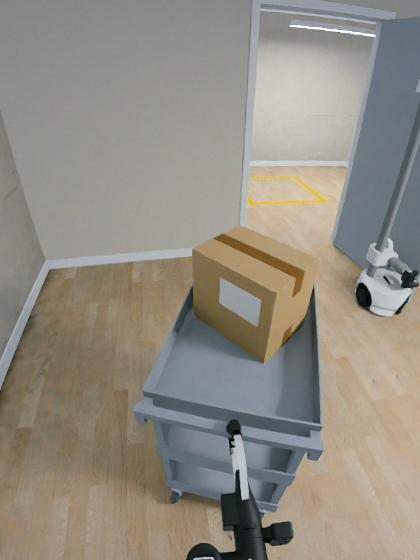

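Request:
move:
  blocking: false
  r2: {"base":{"translate_m":0.3,"strafe_m":0.02},"pace":"slow","contact_limits":{"translate_m":0.6}}
  cameras: []

Request:
wait:
  seconds: 6
  cameras: ["r2_head_camera"]

Scene clock: 617.77 s.
move: r2 moving
r1: as last shown
r1.lidar_m: 4.87 2.74 2.08 2.01 0.25 0.25 0.56 1.29 1.37 2.77 1.33 2.17
r1.servo_current: wrist_yaw_rad=52(65) wrist_pitch_rad=39(52) wrist_roll_rad=59(65) gripper_m=39(52)
r1.contact_limits: strafe_m 0.6
r1.wrist_depth_mm: 136 138 - 535 293 200 - / 109 138 - 535 294 193 - / 116 139 250 539 297 193 - / 135 153 - 554 300 194 - / 1921 - - 559 301 194 161 / 1205 1205 193 554 191 195 - / 842 759 759 153 279 176 -
r2.base_odometry: x=+0.311 y=-2.310 heading=-2.235
r2.turned_by_wheels: +0.000
r2.turned_by_imu: +0.001
r2.base_tilt: forward=-0.6 right=+0.1
r2.lidar_m: 0.44 0.51 1.17 1.07 1.09 1.41 2.98 3.26 3.98 3.67 3.73 0.44
r2.base_status: translate_m moving; strafe_m moving
r2.joint_positions: lift_m=+0.685 arm_m=+0.000 wrist_yaw_rad=+0.002 wrist_pitch_rad=+0.002 wrist_roll_rad=+1.568 gripper_m=-0.028
r2.joint_status: not commanded
r2.measured_speeds: translate_m=+0.049 strafe_m=+0.003 rotate_rad=-0.001 lift_m=+0.000 arm_m=+0.000 wrist_yaw_rad=+0.000 wrist_pitch_rad=+0.000 wrist_roll_rad=+0.000
r2.motor_effort: lift_m=+15(15) arm_m=-4(4) wheel_0=+9(11) wheel_1=+6(8) wheel_2=-11(11)
r2.servo_current: wrist_yaw_rad=46(52) wrist_pitch_rad=39(46) wrist_roll_rad=39(52) gripper_m=117(130)
r2.contact_limits: translate_m 0.6
r2.hand_pose: x=+0.4595 y=-0.0868 z=+0.8630 quat_wxyz=(+0.708, +0.706, +0.001, +0.000) (m; r2's base frame)
r2.wrist_depth_mm: - - - 162 217 768 - / - - 535 171 225 - - / - - 466 178 235 - - / - - 530 185 245 - - / - - 634 196 257 - - / - - 186 200 177 1921 - / - - - - - 1618 492
pictures: none
No camera images: "cameras" was empty.

Scene clock: 621.57 s.
earlier move: r2 done
r1.base_odometry: x=-1.605 y=+1.585 heading=+2.932
r1.turned_by_wheels: +0.000
r1.turned_by_imu: +0.000
r1.base_tilt: forward=-1.6 right=+1.3
r1.lidar_m: 4.84 2.75 2.05 2.01 0.25 0.25 0.52 1.30 1.33 1.27 1.16 4.02
r1.base_status: not commanded
r1.joint_positions: lift_m=+0.127 arm_m=+0.000 wrist_yaw_rad=+3.092 wrist_pitch_rad=+0.002 wrist_roll_rad=+0.000 gripper_m=+0.056
r1.joint_status: not commanded
r1.measured_speeds: all 0
r1.motor_effort: lift_m=+20(20) arm_m=+4(4) wheel_0=+0(1) wheel_1=+7(7) wheel_2=-1(1)
r1.servo_current: wrist_yaw_rad=46(72) wrist_pitch_rad=39(52) wrist_roll_rad=46(65) gripper_m=39(52)
r1.contact_limits: strafe_m 0.6
r1.hand_pose: x=-0.1128 y=+0.1016 z=+0.3046 quat_wxyz=(+0.025, -0.001, +0.000, +1.000) (m; r1's base frame)
r1.wrist_depth_mm: 136 138 - 535 293 200 - / 109 138 - 535 296 192 - / 116 139 250 544 297 193 - / 135 153 - 549 298 195 - / 1983 - - 554 301 194 160 / 1205 1205 194 559 191 195 - / 854 750 759 154 281 176 -
r2.base_odometry: x=+0.149 y=-2.548 heading=-2.235
r2.turned_by_wheels: +0.000
r2.turned_by_imu: -0.001
r2.base_tilt: forward=-0.7 right=+0.1
r2.lidar_m: 0.47 0.52 1.19 1.09 1.08 1.40 3.03 3.55 3.97 3.66 1.97 0.42
r2.base_status: done
r2.joint_positions: lift_m=+0.685 arm_m=+0.000 wrist_yaw_rad=-0.002 wrist_pitch_rad=+0.002 wrist_roll_rad=+1.568 gripper_m=-0.028
r2.joint_status: not commanded
r2.measured_speeds: all 0
r2.motor_effort: lift_m=+15(15) arm_m=-4(4) wheel_0=+2(11) wheel_1=+5(8) wheel_2=-8(13)
r2.servo_current: wrist_yaw_rad=46(65) wrist_pitch_rad=39(46) wrist_roll_rad=46(59) gripper_m=117(130)
r2.contact_limits: translate_m 0.6
r2.hand_pose: x=+0.4592 y=-0.0879 z=+0.8630 quat_wxyz=(+0.708, +0.706, +0.000, -0.001) (m; r2's base frame)
r2.wrist_depth_mm: - - 574 153 205 - - / - - 488 161 217 768 - / - 500 466 172 229 842 - / - - 554 183 243 - - / - - - 194 257 - - / - - 185 202 176 1618 530 / - 144 - - - 1576 469
wait: 3.80 of 6 s (r2 has come to rest)
pictures: r2_head_camera
Images, in order (width x height): r2_head_camera 420x560.

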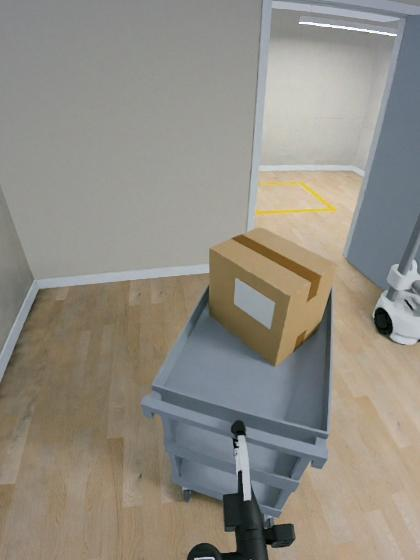

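Request:
move:
  blocking: false
  r2: {"base":{"translate_m":0.38,"strafe_m":-0.11},"pace":"slow","contact_limits":{"translate_m":0.6}}
  cameras: []

Request:
wait:
  seconds: 6
  cameras: ["r2_head_camera"]

Scene clock: 634.70 s.
move: r2 moving
r1: as last shown
r1.lidar_m: 4.86 2.76 2.05 2.01 0.25 0.25 0.52 1.28 1.33 1.29 1.11 4.00
r1.servo_current: wrist_yaw_rad=26(72) wrist_pitch_rad=46(52) wrist_roll_rad=39(52) gripper_m=46(52)
r1.contact_limits: strafe_m 0.6
r1.wrist_depth_mm: 136 137 - 530 293 200 - / 109 138 - 535 296 192 - / 116 139 248 544 297 193 - / 135 153 - 549 300 194 - / 1983 - - 554 300 195 160 / 1182 1182 193 564 191 195 - / 866 759 759 154 281 175 -
r2.base_odometry: x=+0.139 y=-2.556 heading=-2.235
r2.turned_by_wheels: +0.000
r2.turned_by_imu: +0.001
r2.base_tilt: forward=-0.7 right=+0.1
r2.lidar_m: 0.45 0.54 1.17 1.09 1.10 1.39 3.03 3.58 3.97 3.65 1.96 0.43
r2.base_status: translate_m moving; strafe_m moving
r2.joint_positions: lift_m=+0.685 arm_m=+0.000 wrist_yaw_rad=-0.002 wrist_pitch_rad=+0.002 wrist_roll_rad=+1.568 gripper_m=-0.028
r2.joint_status: not commanded
r2.measured_speeds: translate_m=+0.049 strafe_m=-0.014 rotate_rad=+0.003 lift_m=+0.000 arm_m=+0.000 wrist_yaw_rad=+0.000 wrist_pitch_rad=+0.000 wrist_roll_rad=+0.000
r2.motor_effort: lift_m=+15(15) arm_m=-4(4) wheel_0=+5(8) wheel_1=+8(8) wheel_2=-11(13)
r2.servo_current: wrist_yaw_rad=52(52) wrist_pitch_rad=46(46) wrist_roll_rad=46(59) gripper_m=124(130)
r2.contact_limits: translate_m 0.6
r2.hand_pose: x=+0.4592 y=-0.0879 z=+0.8630 quat_wxyz=(+0.708, +0.706, +0.000, -0.001) (m; r2's base frame)
r2.wrist_depth_mm: - - 569 151 204 - - / - - 484 160 215 768 - / - 496 469 170 229 831 - / - - 554 182 242 - - / - - - 193 258 - - / - - 186 200 177 1576 525 / - 143 - - - 1618 469
pictures: none
No camera images: "cameras" was empty.

Scene clock: 639.40 s.
earlier move: r2 done
r1.base_odometry: x=-1.605 y=+1.585 heading=+2.932
r1.turned_by_wheels: +0.000
r1.turned_by_imu: +0.000
r1.base_tilt: forward=-1.6 right=+1.3
r1.lidar_m: 4.87 2.75 2.05 2.00 0.25 0.25 0.57 1.30 1.34 0.91 1.08 3.99
r1.base_status: not commanded
r1.joint_positions: lift_m=+0.127 arm_m=+0.000 wrist_yaw_rad=+3.092 wrist_pitch_rad=+0.002 wrist_roll_rad=+0.000 gripper_m=+0.056
r1.joint_status: not commanded
r1.measured_speeds: all 0
r1.motor_effort: lift_m=+20(20) arm_m=+4(4) wheel_0=+0(1) wheel_1=+7(7) wheel_2=-1(1)
r1.servo_current: wrist_yaw_rad=39(78) wrist_pitch_rad=39(52) wrist_roll_rad=59(65) gripper_m=39(52)
r1.contact_limits: strafe_m 0.6
r1.hand_pose: x=-0.1128 y=+0.1016 z=+0.3046 quat_wxyz=(+0.025, -0.001, +0.000, +1.000) (m; r1's base frame)
r1.wrist_depth_mm: 136 138 - 530 293 200 - / 109 138 - 539 296 192 - / 116 138 249 544 298 193 - / 135 153 - 549 298 195 - / 1983 - - 559 300 194 161 / 1205 1182 194 559 191 195 - / 854 750 759 153 281 176 -
r2.base_odometry: x=-0.171 y=-2.779 heading=-2.234
r2.turned_by_wheels: +0.001
r2.turned_by_imu: +0.003
r2.base_tilt: forward=-0.7 right=+0.1
r2.lidar_m: 0.47 0.51 1.34 1.25 1.26 1.60 3.50 3.92 3.80 3.48 1.61 0.42
r2.base_status: done
r2.joint_positions: lift_m=+0.685 arm_m=+0.000 wrist_yaw_rad=+0.001 wrist_pitch_rad=+0.002 wrist_roll_rad=+1.568 gripper_m=-0.028
r2.joint_status: not commanded
r2.measured_speeds: all 0
r2.motor_effort: lift_m=+15(15) arm_m=-4(4) wheel_0=+8(13) wheel_1=+5(8) wheel_2=-4(13)
r2.servo_current: wrist_yaw_rad=39(59) wrist_pitch_rad=39(52) wrist_roll_rad=52(59) gripper_m=124(130)
r2.contact_limits: translate_m 0.6
r2.hand_pose: x=+0.4594 y=-0.0871 z=+0.8630 quat_wxyz=(+0.708, +0.706, +0.001, +0.000) (m; r2's base frame)
r2.wrist_depth_mm: - - - 155 208 759 - / - - 504 163 219 778 - / - 466 459 174 230 - - / - - 539 181 243 - - / - - 634 191 256 - - / - - 185 200 177 525 - / - 136 - - - 151 480
wait: 4.70 of 6 s (r2 has come to rest)
pictures: r2_head_camera
Images, in order (width x height): r2_head_camera 420x560.

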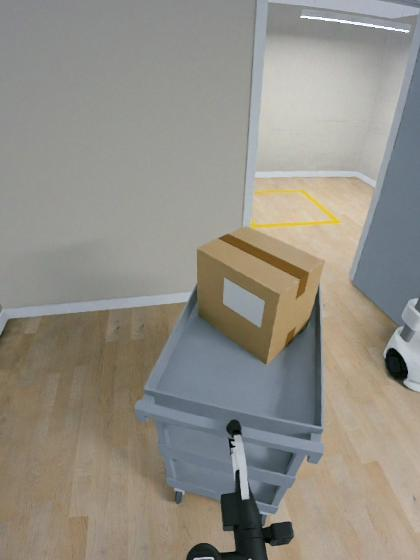

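Request:
move:
  blocking: false
  r2: {"base":{"translate_m":0.3,"strafe_m":0.03},"pace":"slow","contact_limits":{"translate_m":0.6}}
  cameras: []

Request:
wait:
  seconds: 6
  cameras: ["r2_head_camera"]

Scene clock: 646.10 s.
move: r2 moving
r1: as last shown
r1.lidar_m: 4.85 2.75 2.04 2.01 0.25 0.25 0.55 1.30 1.37 0.91 1.10 4.04
r1.servo_current: wrist_yaw_rad=59(65) wrist_pitch_rad=39(46) wrist_roll_rad=46(59) gripper_m=39(46)
r1.contact_limits: strafe_m 0.6
r1.wrist_depth_mm: 136 138 - 530 294 200 - / 109 138 - 539 296 192 - / 116 139 250 544 297 193 - / 135 153 - 549 298 195 - / 1983 - - 554 301 195 161 / 1205 1182 194 559 190 195 - / 831 759 768 153 281 176 -
r2.base_odometry: x=-0.178 y=-2.790 heading=-2.234
r2.turned_by_wheels: +0.000
r2.turned_by_imu: +0.001
r2.base_tilt: forward=-0.7 right=+0.1
r2.lidar_m: 0.45 0.50 1.37 1.23 1.26 1.61 3.53 3.96 3.77 3.50 1.60 0.42
r2.base_status: translate_m moving; strafe_m moving
r2.joint_positions: lift_m=+0.685 arm_m=+0.000 wrist_yaw_rad=+0.001 wrist_pitch_rad=+0.002 wrist_roll_rad=+1.568 gripper_m=-0.028
r2.joint_status: not commanded
r2.measured_speeds: translate_m=+0.049 strafe_m=+0.004 rotate_rad=+0.000 lift_m=+0.000 arm_m=+0.000 wrist_yaw_rad=+0.000 wrist_pitch_rad=+0.000 wrist_roll_rad=+0.000
r2.motor_effort: lift_m=+15(15) arm_m=-4(4) wheel_0=+10(11) wheel_1=+6(8) wheel_2=-10(10)
r2.servo_current: wrist_yaw_rad=46(52) wrist_pitch_rad=39(52) wrist_roll_rad=46(59) gripper_m=124(130)
r2.contact_limits: translate_m 0.6
r2.hand_pose: x=+0.4594 y=-0.0871 z=+0.8630 quat_wxyz=(+0.708, +0.706, +0.001, +0.000) (m; r2's base frame)
r2.wrist_depth_mm: - - - 157 209 741 - / - - 512 164 220 778 - / - 469 462 174 230 - - / - 517 535 181 244 - - / - - 621 191 256 - - / - - 185 200 178 544 - / - 136 - - - 151 480
pictures: none
No camera images: "cameras" was empty.

Scene clock: 649.90 s.
earlier move: r2 done
r1.base_odometry: x=-1.605 y=+1.585 heading=+2.932
r1.turned_by_wheels: +0.000
r1.turned_by_imu: +0.000
r1.base_tilt: forward=-1.6 right=+1.3
r1.lidar_m: 4.86 2.74 2.06 2.02 0.25 0.25 0.55 1.26 0.97 0.85 1.21 4.02
r1.base_status: not commanded
r1.joint_positions: lift_m=+0.127 arm_m=+0.000 wrist_yaw_rad=+3.092 wrist_pitch_rad=+0.002 wrist_roll_rad=+0.000 gripper_m=+0.056
r1.joint_status: not commanded
r1.measured_speeds: all 0
r1.motor_effort: lift_m=+20(20) arm_m=+4(4) wheel_0=+0(1) wheel_1=+7(8) wheel_2=-1(1)
r1.servo_current: wrist_yaw_rad=59(72) wrist_pitch_rad=52(52) wrist_roll_rad=39(59) gripper_m=39(46)
r1.contact_limits: strafe_m 0.6
r1.hand_pose: x=-0.1128 y=+0.1016 z=+0.3046 quat_wxyz=(+0.025, -0.001, +0.000, +1.000) (m; r1's base frame)
r1.wrist_depth_mm: 136 138 - 535 291 200 - / 109 138 - 544 294 192 - / 116 139 249 544 298 194 - / 135 153 - 549 300 194 - / - - - 559 301 194 160 / 1182 1229 193 559 191 194 - / 842 750 759 154 279 176 -
r2.base_odometry: x=-0.332 y=-3.034 heading=-2.235
r2.turned_by_wheels: +0.000
r2.turned_by_imu: -0.001
r2.base_tilt: forward=-0.7 right=+0.1
r2.lidar_m: 0.47 1.68 1.37 1.24 1.27 1.64 3.55 4.22 3.80 3.47 1.48 0.41
r2.base_status: done
r2.joint_positions: lift_m=+0.685 arm_m=+0.000 wrist_yaw_rad=-0.002 wrist_pitch_rad=+0.002 wrist_roll_rad=+1.568 gripper_m=-0.028
r2.joint_status: not commanded
r2.measured_speeds: all 0
r2.motor_effort: lift_m=+15(15) arm_m=-4(4) wheel_0=+1(11) wheel_1=+4(9) wheel_2=-7(13)
r2.servo_current: wrist_yaw_rad=46(59) wrist_pitch_rad=33(52) wrist_roll_rad=39(59) gripper_m=117(130)
r2.contact_limits: translate_m 0.6
r2.hand_pose: x=+0.4592 y=-0.0879 z=+0.8630 quat_wxyz=(+0.708, +0.706, +0.000, -0.001) (m; r2's base frame)
r2.wrist_depth_mm: - - 530 144 198 - - / - 488 455 157 211 759 - / 1537 488 473 167 225 820 - / - - 580 179 240 - - / - - - 189 257 - - / - - 181 202 176 521 517 / - 136 - - - 1366 473
wait: 3.80 of 6 s (r2 has come to rest)
pictures: r2_head_camera
Images, in order (width x height): r2_head_camera 420x560.

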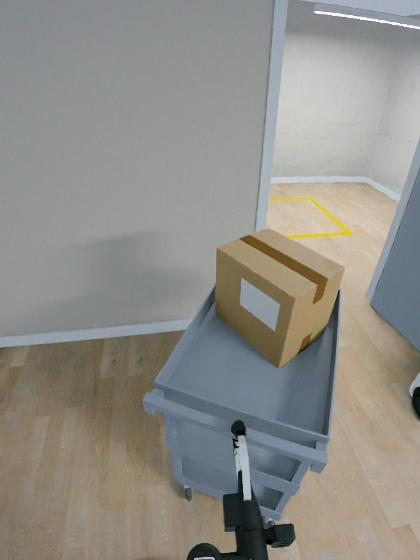

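Request:
move:
  blocking: false
  r2: {"base":{"translate_m":0.32,"strafe_m":-0.05},"pace":"slow","contact_limits":{"translate_m":0.6}}
  cameras: []

Request:
wait:
  seconds: 6
  cameras: ["r2_head_camera"]

Scene clock: 658.40 s.
move: r2 moving
r1: as last shown
r1.lidar_m: 4.87 2.76 2.06 2.00 0.25 0.25 0.52 1.29 0.97 0.86 1.22 4.01
r1.motor_effort: lift_m=+20(20) arm_m=+4(4) wheel_0=+0(1) wheel_1=+7(7) wheel_2=-1(1)
r1.servo_current: wrist_yaw_rad=59(65) wrist_pitch_rad=46(46) wrist_roll_rad=33(59) gripper_m=46(46)
r1.contact_limits: strafe_m 0.6
r1.wrist_depth_mm: 136 138 - 530 293 200 - / 109 138 - 535 297 193 - / 116 139 249 544 298 193 - / 135 153 - 549 298 193 - / - - - 559 301 195 161 / 1182 1205 193 559 191 194 - / 842 741 768 153 281 176 -
r2.base_odometry: x=-0.342 y=-3.043 heading=-2.234
r2.turned_by_wheels: +0.000
r2.turned_by_imu: +0.001
r2.base_tilt: forward=-0.7 right=+0.1
r2.lidar_m: 0.45 1.64 1.37 1.24 1.25 1.60 3.55 4.23 3.77 3.49 1.45 0.41
r2.base_status: translate_m moving; strafe_m moving
r2.joint_positions: lift_m=+0.685 arm_m=+0.000 wrist_yaw_rad=-0.002 wrist_pitch_rad=+0.002 wrist_roll_rad=+1.568 gripper_m=-0.028
r2.joint_status: not commanded
r2.measured_speeds: translate_m=+0.050 strafe_m=-0.007 rotate_rad=+0.003 lift_m=+0.000 arm_m=+0.000 wrist_yaw_rad=+0.000 wrist_pitch_rad=+0.000 wrist_roll_rad=+0.000
r2.motor_effort: lift_m=+15(15) arm_m=-4(4) wheel_0=+9(9) wheel_1=+6(6) wheel_2=-11(12)
r2.servo_current: wrist_yaw_rad=39(52) wrist_pitch_rad=39(46) wrist_roll_rad=39(59) gripper_m=124(130)
r2.contact_limits: translate_m 0.6
r2.hand_pose: x=+0.4592 y=-0.0879 z=+0.8630 quat_wxyz=(+0.708, +0.706, +0.000, -0.001) (m; r2's base frame)
r2.wrist_depth_mm: - - 525 142 196 - - / - 484 459 153 209 768 - / - 488 477 163 224 831 - / - - 580 178 239 - - / - - - 188 257 - - / - - 181 200 177 521 512 / - 135 - - - 131 466
pictures: none
No camera images: "cameras" was empty.

Scene clock: 662.40 s.
earlier move: r2 done
r1.base_odometry: x=-1.605 y=+1.585 heading=+2.932
r1.turned_by_wheels: +0.000
r1.turned_by_imu: +0.000
r1.base_tilt: forward=-1.6 right=+1.3
r1.lidar_m: 4.85 2.74 2.07 2.02 0.25 0.25 0.54 1.30 0.88 0.93 1.30 3.99
r1.base_status: not commanded
r1.joint_positions: lift_m=+0.127 arm_m=+0.000 wrist_yaw_rad=+3.092 wrist_pitch_rad=+0.002 wrist_roll_rad=+0.000 gripper_m=+0.056
r1.joint_status: not commanded
r1.measured_speeds: all 0
r1.motor_effort: lift_m=+20(20) arm_m=+4(4) wheel_0=+0(1) wheel_1=+7(7) wheel_2=-1(1)
r1.servo_current: wrist_yaw_rad=52(72) wrist_pitch_rad=33(52) wrist_roll_rad=46(65) gripper_m=39(52)
r1.contact_limits: strafe_m 0.6
r1.hand_pose: x=-0.1128 y=+0.1016 z=+0.3046 quat_wxyz=(+0.025, -0.001, +0.000, +1.000) (m; r1's base frame)
r1.wrist_depth_mm: 136 138 - 535 291 201 - / 109 138 - 535 294 193 - / 116 139 248 544 297 193 - / 135 153 - 544 300 193 - / 1921 - - 554 301 194 161 / 1205 1205 193 564 191 195 - / 854 750 741 153 278 175 -
r2.base_odometry: x=-0.569 y=-3.255 heading=-2.234
r2.turned_by_wheels: +0.000
r2.turned_by_imu: +0.002
r2.base_tilt: forward=-0.6 right=+0.1
r2.lidar_m: 0.46 0.60 1.45 1.31 1.33 1.72 3.65 4.59 3.72 1.40 1.29 0.41
r2.base_status: done
r2.joint_positions: lift_m=+0.685 arm_m=+0.000 wrist_yaw_rad=+0.000 wrist_pitch_rad=+0.002 wrist_roll_rad=+1.568 gripper_m=-0.028
r2.joint_status: not commanded
r2.measured_speeds: all 0
r2.motor_effort: lift_m=+15(15) arm_m=-4(4) wheel_0=+7(14) wheel_1=+4(7) wheel_2=-6(12)
r2.servo_current: wrist_yaw_rad=46(59) wrist_pitch_rad=39(46) wrist_roll_rad=52(59) gripper_m=124(137)
r2.contact_limits: translate_m 0.6
r2.hand_pose: x=+0.4593 y=-0.0873 z=+0.8630 quat_wxyz=(+0.708, +0.706, +0.001, +0.000) (m; r2's base frame)
r2.wrist_depth_mm: - - 504 138 192 - - / - 469 439 147 206 768 - / - 480 480 160 220 - - / - - 597 229 236 - - / - - - 187 255 - - / - - 184 199 177 - 504 / - 136 - - - - 452
wait: 4.00 of 6 s (r2 has come to rest)
pictures: r2_head_camera
Images, in order (width x height): r2_head_camera 420x560.

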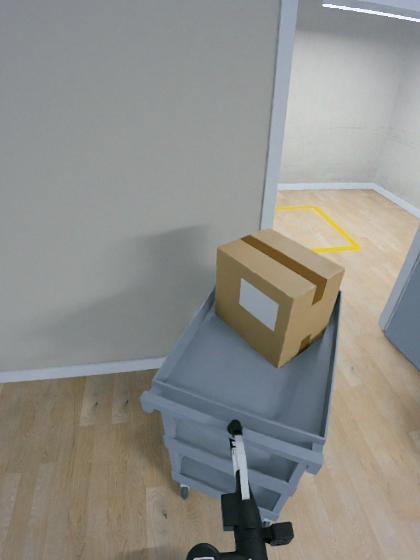

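Request:
move:
  blocking: false
  r2: {"base":{"translate_m":0.3,"strafe_m":-0.05},"pace":"slow","contact_limits":{"translate_m":0.5}}
  cameras: []

Request:
wait:
  seconds: 6
  cameras: ["r2_head_camera"]

Scene clock: 669.13 s.
move: r2 moving
r1: as last shown
r1.lidar_m: 4.87 2.75 2.05 2.01 0.25 0.25 0.54 1.29 0.90 0.97 1.30 4.01
r1.servo_current: wrist_yaw_rad=52(65) wrist_pitch_rad=39(52) wrist_roll_rad=59(59) gripper_m=39(46)
r1.contact_limits: strafe_m 0.6
r1.wrist_depth_mm: 136 138 - 535 291 201 - / 109 138 - 535 296 193 - / 116 139 249 544 297 193 - / 135 153 - 544 298 194 - / - - - 559 298 195 160 / 1205 1229 194 564 191 194 - / 854 759 759 154 278 176 -
r2.base_odometry: x=-0.578 y=-3.264 heading=-2.234
r2.turned_by_wheels: +0.000
r2.turned_by_imu: +0.001
r2.base_tilt: forward=-0.7 right=+0.1
r2.lidar_m: 0.43 0.56 1.46 1.30 1.37 1.72 3.65 4.58 3.68 1.38 1.28 0.39
r2.base_status: translate_m moving; strafe_m moving
r2.joint_positions: lift_m=+0.685 arm_m=+0.000 wrist_yaw_rad=+0.000 wrist_pitch_rad=+0.002 wrist_roll_rad=+1.568 gripper_m=-0.028
r2.joint_status: not commanded
r2.measured_speeds: translate_m=+0.048 strafe_m=-0.008 rotate_rad=-0.001 lift_m=+0.000 arm_m=+0.000 wrist_yaw_rad=+0.000 wrist_pitch_rad=+0.000 wrist_roll_rad=+0.000
r2.motor_effort: lift_m=+15(15) arm_m=-4(4) wheel_0=+7(12) wheel_1=+7(7) wheel_2=-10(11)
r2.servo_current: wrist_yaw_rad=46(59) wrist_pitch_rad=46(46) wrist_roll_rad=59(59) gripper_m=124(130)
r2.contact_limits: translate_m 0.5
r2.hand_pose: x=+0.4593 y=-0.0873 z=+0.8630 quat_wxyz=(+0.708, +0.706, +0.001, +0.000) (m; r2's base frame)
r2.wrist_depth_mm: - - 508 137 192 - - / - 459 442 145 205 768 - / - 477 480 159 220 - - / - - 591 229 236 - - / - - - 186 256 - - / - - 185 199 178 - 504 / - 136 - - - - 452
pictures: none
No camera images: "cameras" was empty.

Scene clock: 673.03 s.
earlier move: r2 done
r1.base_odometry: x=-1.605 y=+1.585 heading=+2.932
r1.turned_by_wheels: +0.000
r1.turned_by_imu: +0.000
r1.base_tilt: forward=-1.6 right=+1.3
r1.lidar_m: 4.87 2.73 2.06 2.00 0.25 0.25 0.56 0.98 0.95 1.01 2.88 3.99
r1.base_status: not commanded
r1.joint_positions: lift_m=+0.127 arm_m=+0.000 wrist_yaw_rad=+3.092 wrist_pitch_rad=+0.002 wrist_roll_rad=+0.000 gripper_m=+0.056
r1.joint_status: not commanded
r1.measured_speeds: all 0
r1.motor_effort: lift_m=+20(20) arm_m=+4(4) wheel_0=+0(1) wheel_1=+7(7) wheel_2=-1(1)
r1.servo_current: wrist_yaw_rad=65(72) wrist_pitch_rad=39(52) wrist_roll_rad=39(72) gripper_m=46(46)
r1.contact_limits: strafe_m 0.6
r1.hand_pose: x=-0.1128 y=+0.1016 z=+0.3046 quat_wxyz=(+0.025, -0.001, +0.000, +1.000) (m; r1's base frame)
r1.wrist_depth_mm: 136 138 - 530 291 201 - / 109 138 - 539 294 192 - / 116 139 249 544 298 193 - / 135 153 - 549 300 193 - / 1983 - - 554 300 195 160 / 1205 1182 194 564 191 194 - / 854 750 759 153 281 176 -
r2.base_odometry: x=-0.793 y=-3.461 heading=-2.234
r2.turned_by_wheels: +0.000
r2.turned_by_imu: +0.098
r2.base_tilt: forward=-0.7 right=+0.1
r2.lidar_m: 0.43 1.09 1.46 1.39 1.46 1.96 - 4.89 3.49 1.18 0.37 0.36
r2.base_status: done
r2.joint_positions: lift_m=+0.685 arm_m=+0.000 wrist_yaw_rad=-0.006 wrist_pitch_rad=+0.002 wrist_roll_rad=+1.568 gripper_m=-0.029
r2.joint_status: not commanded
r2.measured_speeds: all 0
r2.motor_effort: lift_m=+16(16) arm_m=+10(10) wheel_0=+5(19) wheel_1=+5(12) wheel_2=-7(21)
r2.servo_current: wrist_yaw_rad=52(72) wrist_pitch_rad=39(46) wrist_roll_rad=46(59) gripper_m=59(130)
r2.contact_limits: translate_m 0.5
r2.hand_pose: x=+0.4584 y=-0.0892 z=+0.8628 quat_wxyz=(+0.708, +0.706, -0.002, -0.003) (m; r2's base frame)
r2.wrist_depth_mm: - 364 364 102 155 - - / - 427 433 108 167 - - / - 500 535 115 181 - - / - - - 127 198 - - / - - - 143 217 - 480 / - - 185 156 181 - - / - - - - 266 - -
wait: 3.90 of 6 s (r2 has come to rest)
pictures: r2_head_camera
Images, in order (width x height): r2_head_camera 420x560.

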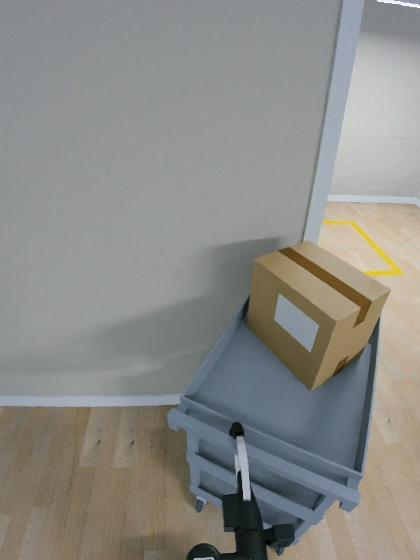

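Request:
move:
  blocking: false
  r2: {"base":{"translate_m":-0.5,"strafe_m":-0.28},"pace":"slow","contact_limits":{"translate_m":0.5}}
  cameras: []

Request:
wait:
  seconds: 8
  cameras: ["r2_head_camera"]

Scene clock: 710.93 s.
move: r2 moving
r1: as last shown
r1.base_tilt: forward=-1.6 right=+1.2
r1.lidar_m: 4.85 2.76 2.06 2.01 0.25 0.25 0.53 0.97 0.95 1.01 2.89 4.00
r1.servo_current: wrist_yaw_rad=33(59) wrist_pitch_rad=46(52) wrist_roll_rad=46(65) gripper_m=39(46)
r1.contact_limits: strafe_m 0.6
r1.wrist_depth_mm: 136 138 - 530 293 200 - / 109 138 - 535 297 193 - / 116 138 250 539 300 193 - / 135 153 - 549 300 195 - / 1983 - - 554 300 195 161 / 1182 1205 193 559 191 195 - / 842 750 750 153 279 176 -
r2.base_odometry: x=-0.791 y=-3.447 heading=-2.234
r2.turned_by_wheels: +0.000
r2.turned_by_imu: +0.001
r2.base_tilt: forward=-0.7 right=+0.1
r2.lidar_m: 0.44 1.11 1.47 1.38 1.42 1.97 - 4.86 3.49 1.15 0.41 0.37
r2.base_status: translate_m moving; strafe_m moving
r2.joint_positions: lift_m=+0.685 arm_m=+0.000 wrist_yaw_rad=+0.000 wrist_pitch_rad=+0.002 wrist_roll_rad=+1.568 gripper_m=-0.029
r2.joint_status: not commanded
r2.measured_speeds: translate_m=-0.049 strafe_m=-0.028 rotate_rad=-0.004 lift_m=+0.000 arm_m=+0.000 wrist_yaw_rad=+0.008 wrist_pitch_rad=+0.000 wrist_roll_rad=+0.000
r2.motor_effort: lift_m=+16(16) arm_m=+5(10) wheel_0=+3(8) wheel_1=-7(8) wheel_2=+11(11)
r2.servo_current: wrist_yaw_rad=46(52) wrist_pitch_rad=39(39) wrist_roll_rad=52(52) gripper_m=59(65)
r2.contact_limits: translate_m 0.5
r2.hand_pose: x=+0.4592 y=-0.0875 z=+0.8628 quat_wxyz=(+0.708, +0.706, +0.001, -0.001) (m; r2's base frame)
r2.wrist_depth_mm: - 366 366 102 158 - - / - 436 436 110 170 - - / - 508 535 118 184 - - / - - - 131 202 - - / - - - 147 222 - 484 / - - 183 160 177 - - / - - - - 272 309 314
pictures: none
No camera images: "cameras" was empty.

Scene clock: 717.33 s.
earlier move: r2 done
r1.base_odometry: x=-1.605 y=+1.585 heading=+2.932
r1.turned_by_wheels: +0.000
r1.turned_by_imu: +0.000
r1.base_tilt: forward=-1.6 right=+1.3
r1.lidar_m: 4.85 2.76 2.02 1.99 0.25 0.25 0.54 1.28 0.75 0.70 0.99 4.02
r1.base_status: not commanded
r1.joint_positions: lift_m=+0.127 arm_m=+0.000 wrist_yaw_rad=+3.092 wrist_pitch_rad=+0.002 wrist_roll_rad=+0.000 gripper_m=+0.056
r1.joint_status: not commanded
r1.measured_speeds: all 0
r1.motor_effort: lift_m=+20(20) arm_m=+4(4) wheel_0=+0(1) wheel_1=+7(7) wheel_2=-1(1)
r1.servo_current: wrist_yaw_rad=46(91) wrist_pitch_rad=39(52) wrist_roll_rad=46(78) gripper_m=46(52)
r1.contact_limits: strafe_m 0.6
r1.hand_pose: x=-0.1128 y=+0.1016 z=+0.3046 quat_wxyz=(+0.025, -0.001, +0.000, +1.000) (m; r1's base frame)
r1.wrist_depth_mm: 136 138 - 530 293 200 - / 109 138 - 530 296 193 - / 116 139 249 544 298 193 - / 135 153 - 549 298 194 - / 1983 - - 554 301 195 160 / 1182 1205 193 564 191 195 - / 854 759 750 153 281 176 -
r2.base_odometry: x=-0.705 y=-2.894 heading=-2.234
r2.turned_by_wheels: +0.000
r2.turned_by_imu: +0.000
r2.base_tilt: forward=-0.7 right=+0.1
r2.lidar_m: 0.38 1.61 1.75 1.66 1.73 2.34 - 4.42 3.24 3.08 1.06 0.44
r2.base_status: done
r2.joint_positions: lift_m=+0.685 arm_m=+0.000 wrist_yaw_rad=+0.001 wrist_pitch_rad=+0.002 wrist_roll_rad=+1.568 gripper_m=-0.029
r2.joint_status: not commanded
r2.measured_speeds: all 0
r2.motor_effort: lift_m=+16(16) arm_m=+5(10) wheel_0=-4(11) wheel_1=-3(9) wheel_2=+7(13)
r2.servo_current: wrist_yaw_rad=46(59) wrist_pitch_rad=33(52) wrist_roll_rad=46(65) gripper_m=52(65)
r2.contact_limits: translate_m 0.5
r2.hand_pose: x=+0.4593 y=-0.0871 z=+0.8628 quat_wxyz=(+0.708, +0.706, +0.001, +0.000) (m; r2's base frame)
r2.wrist_depth_mm: - - - 182 244 1708 500 / - - - 180 241 768 - / - - 488 178 239 854 - / - 492 488 235 236 - - / - - 530 175 234 - - / - - 186 174 179 - - / - - - - 229 - 488
wait: 6.40 of 8 s (r2 has come to rest)
pictures: r2_head_camera
Images, in order (width x height): r2_head_camera 420x560.

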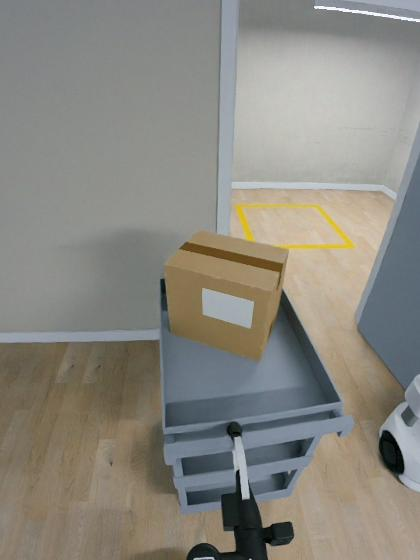

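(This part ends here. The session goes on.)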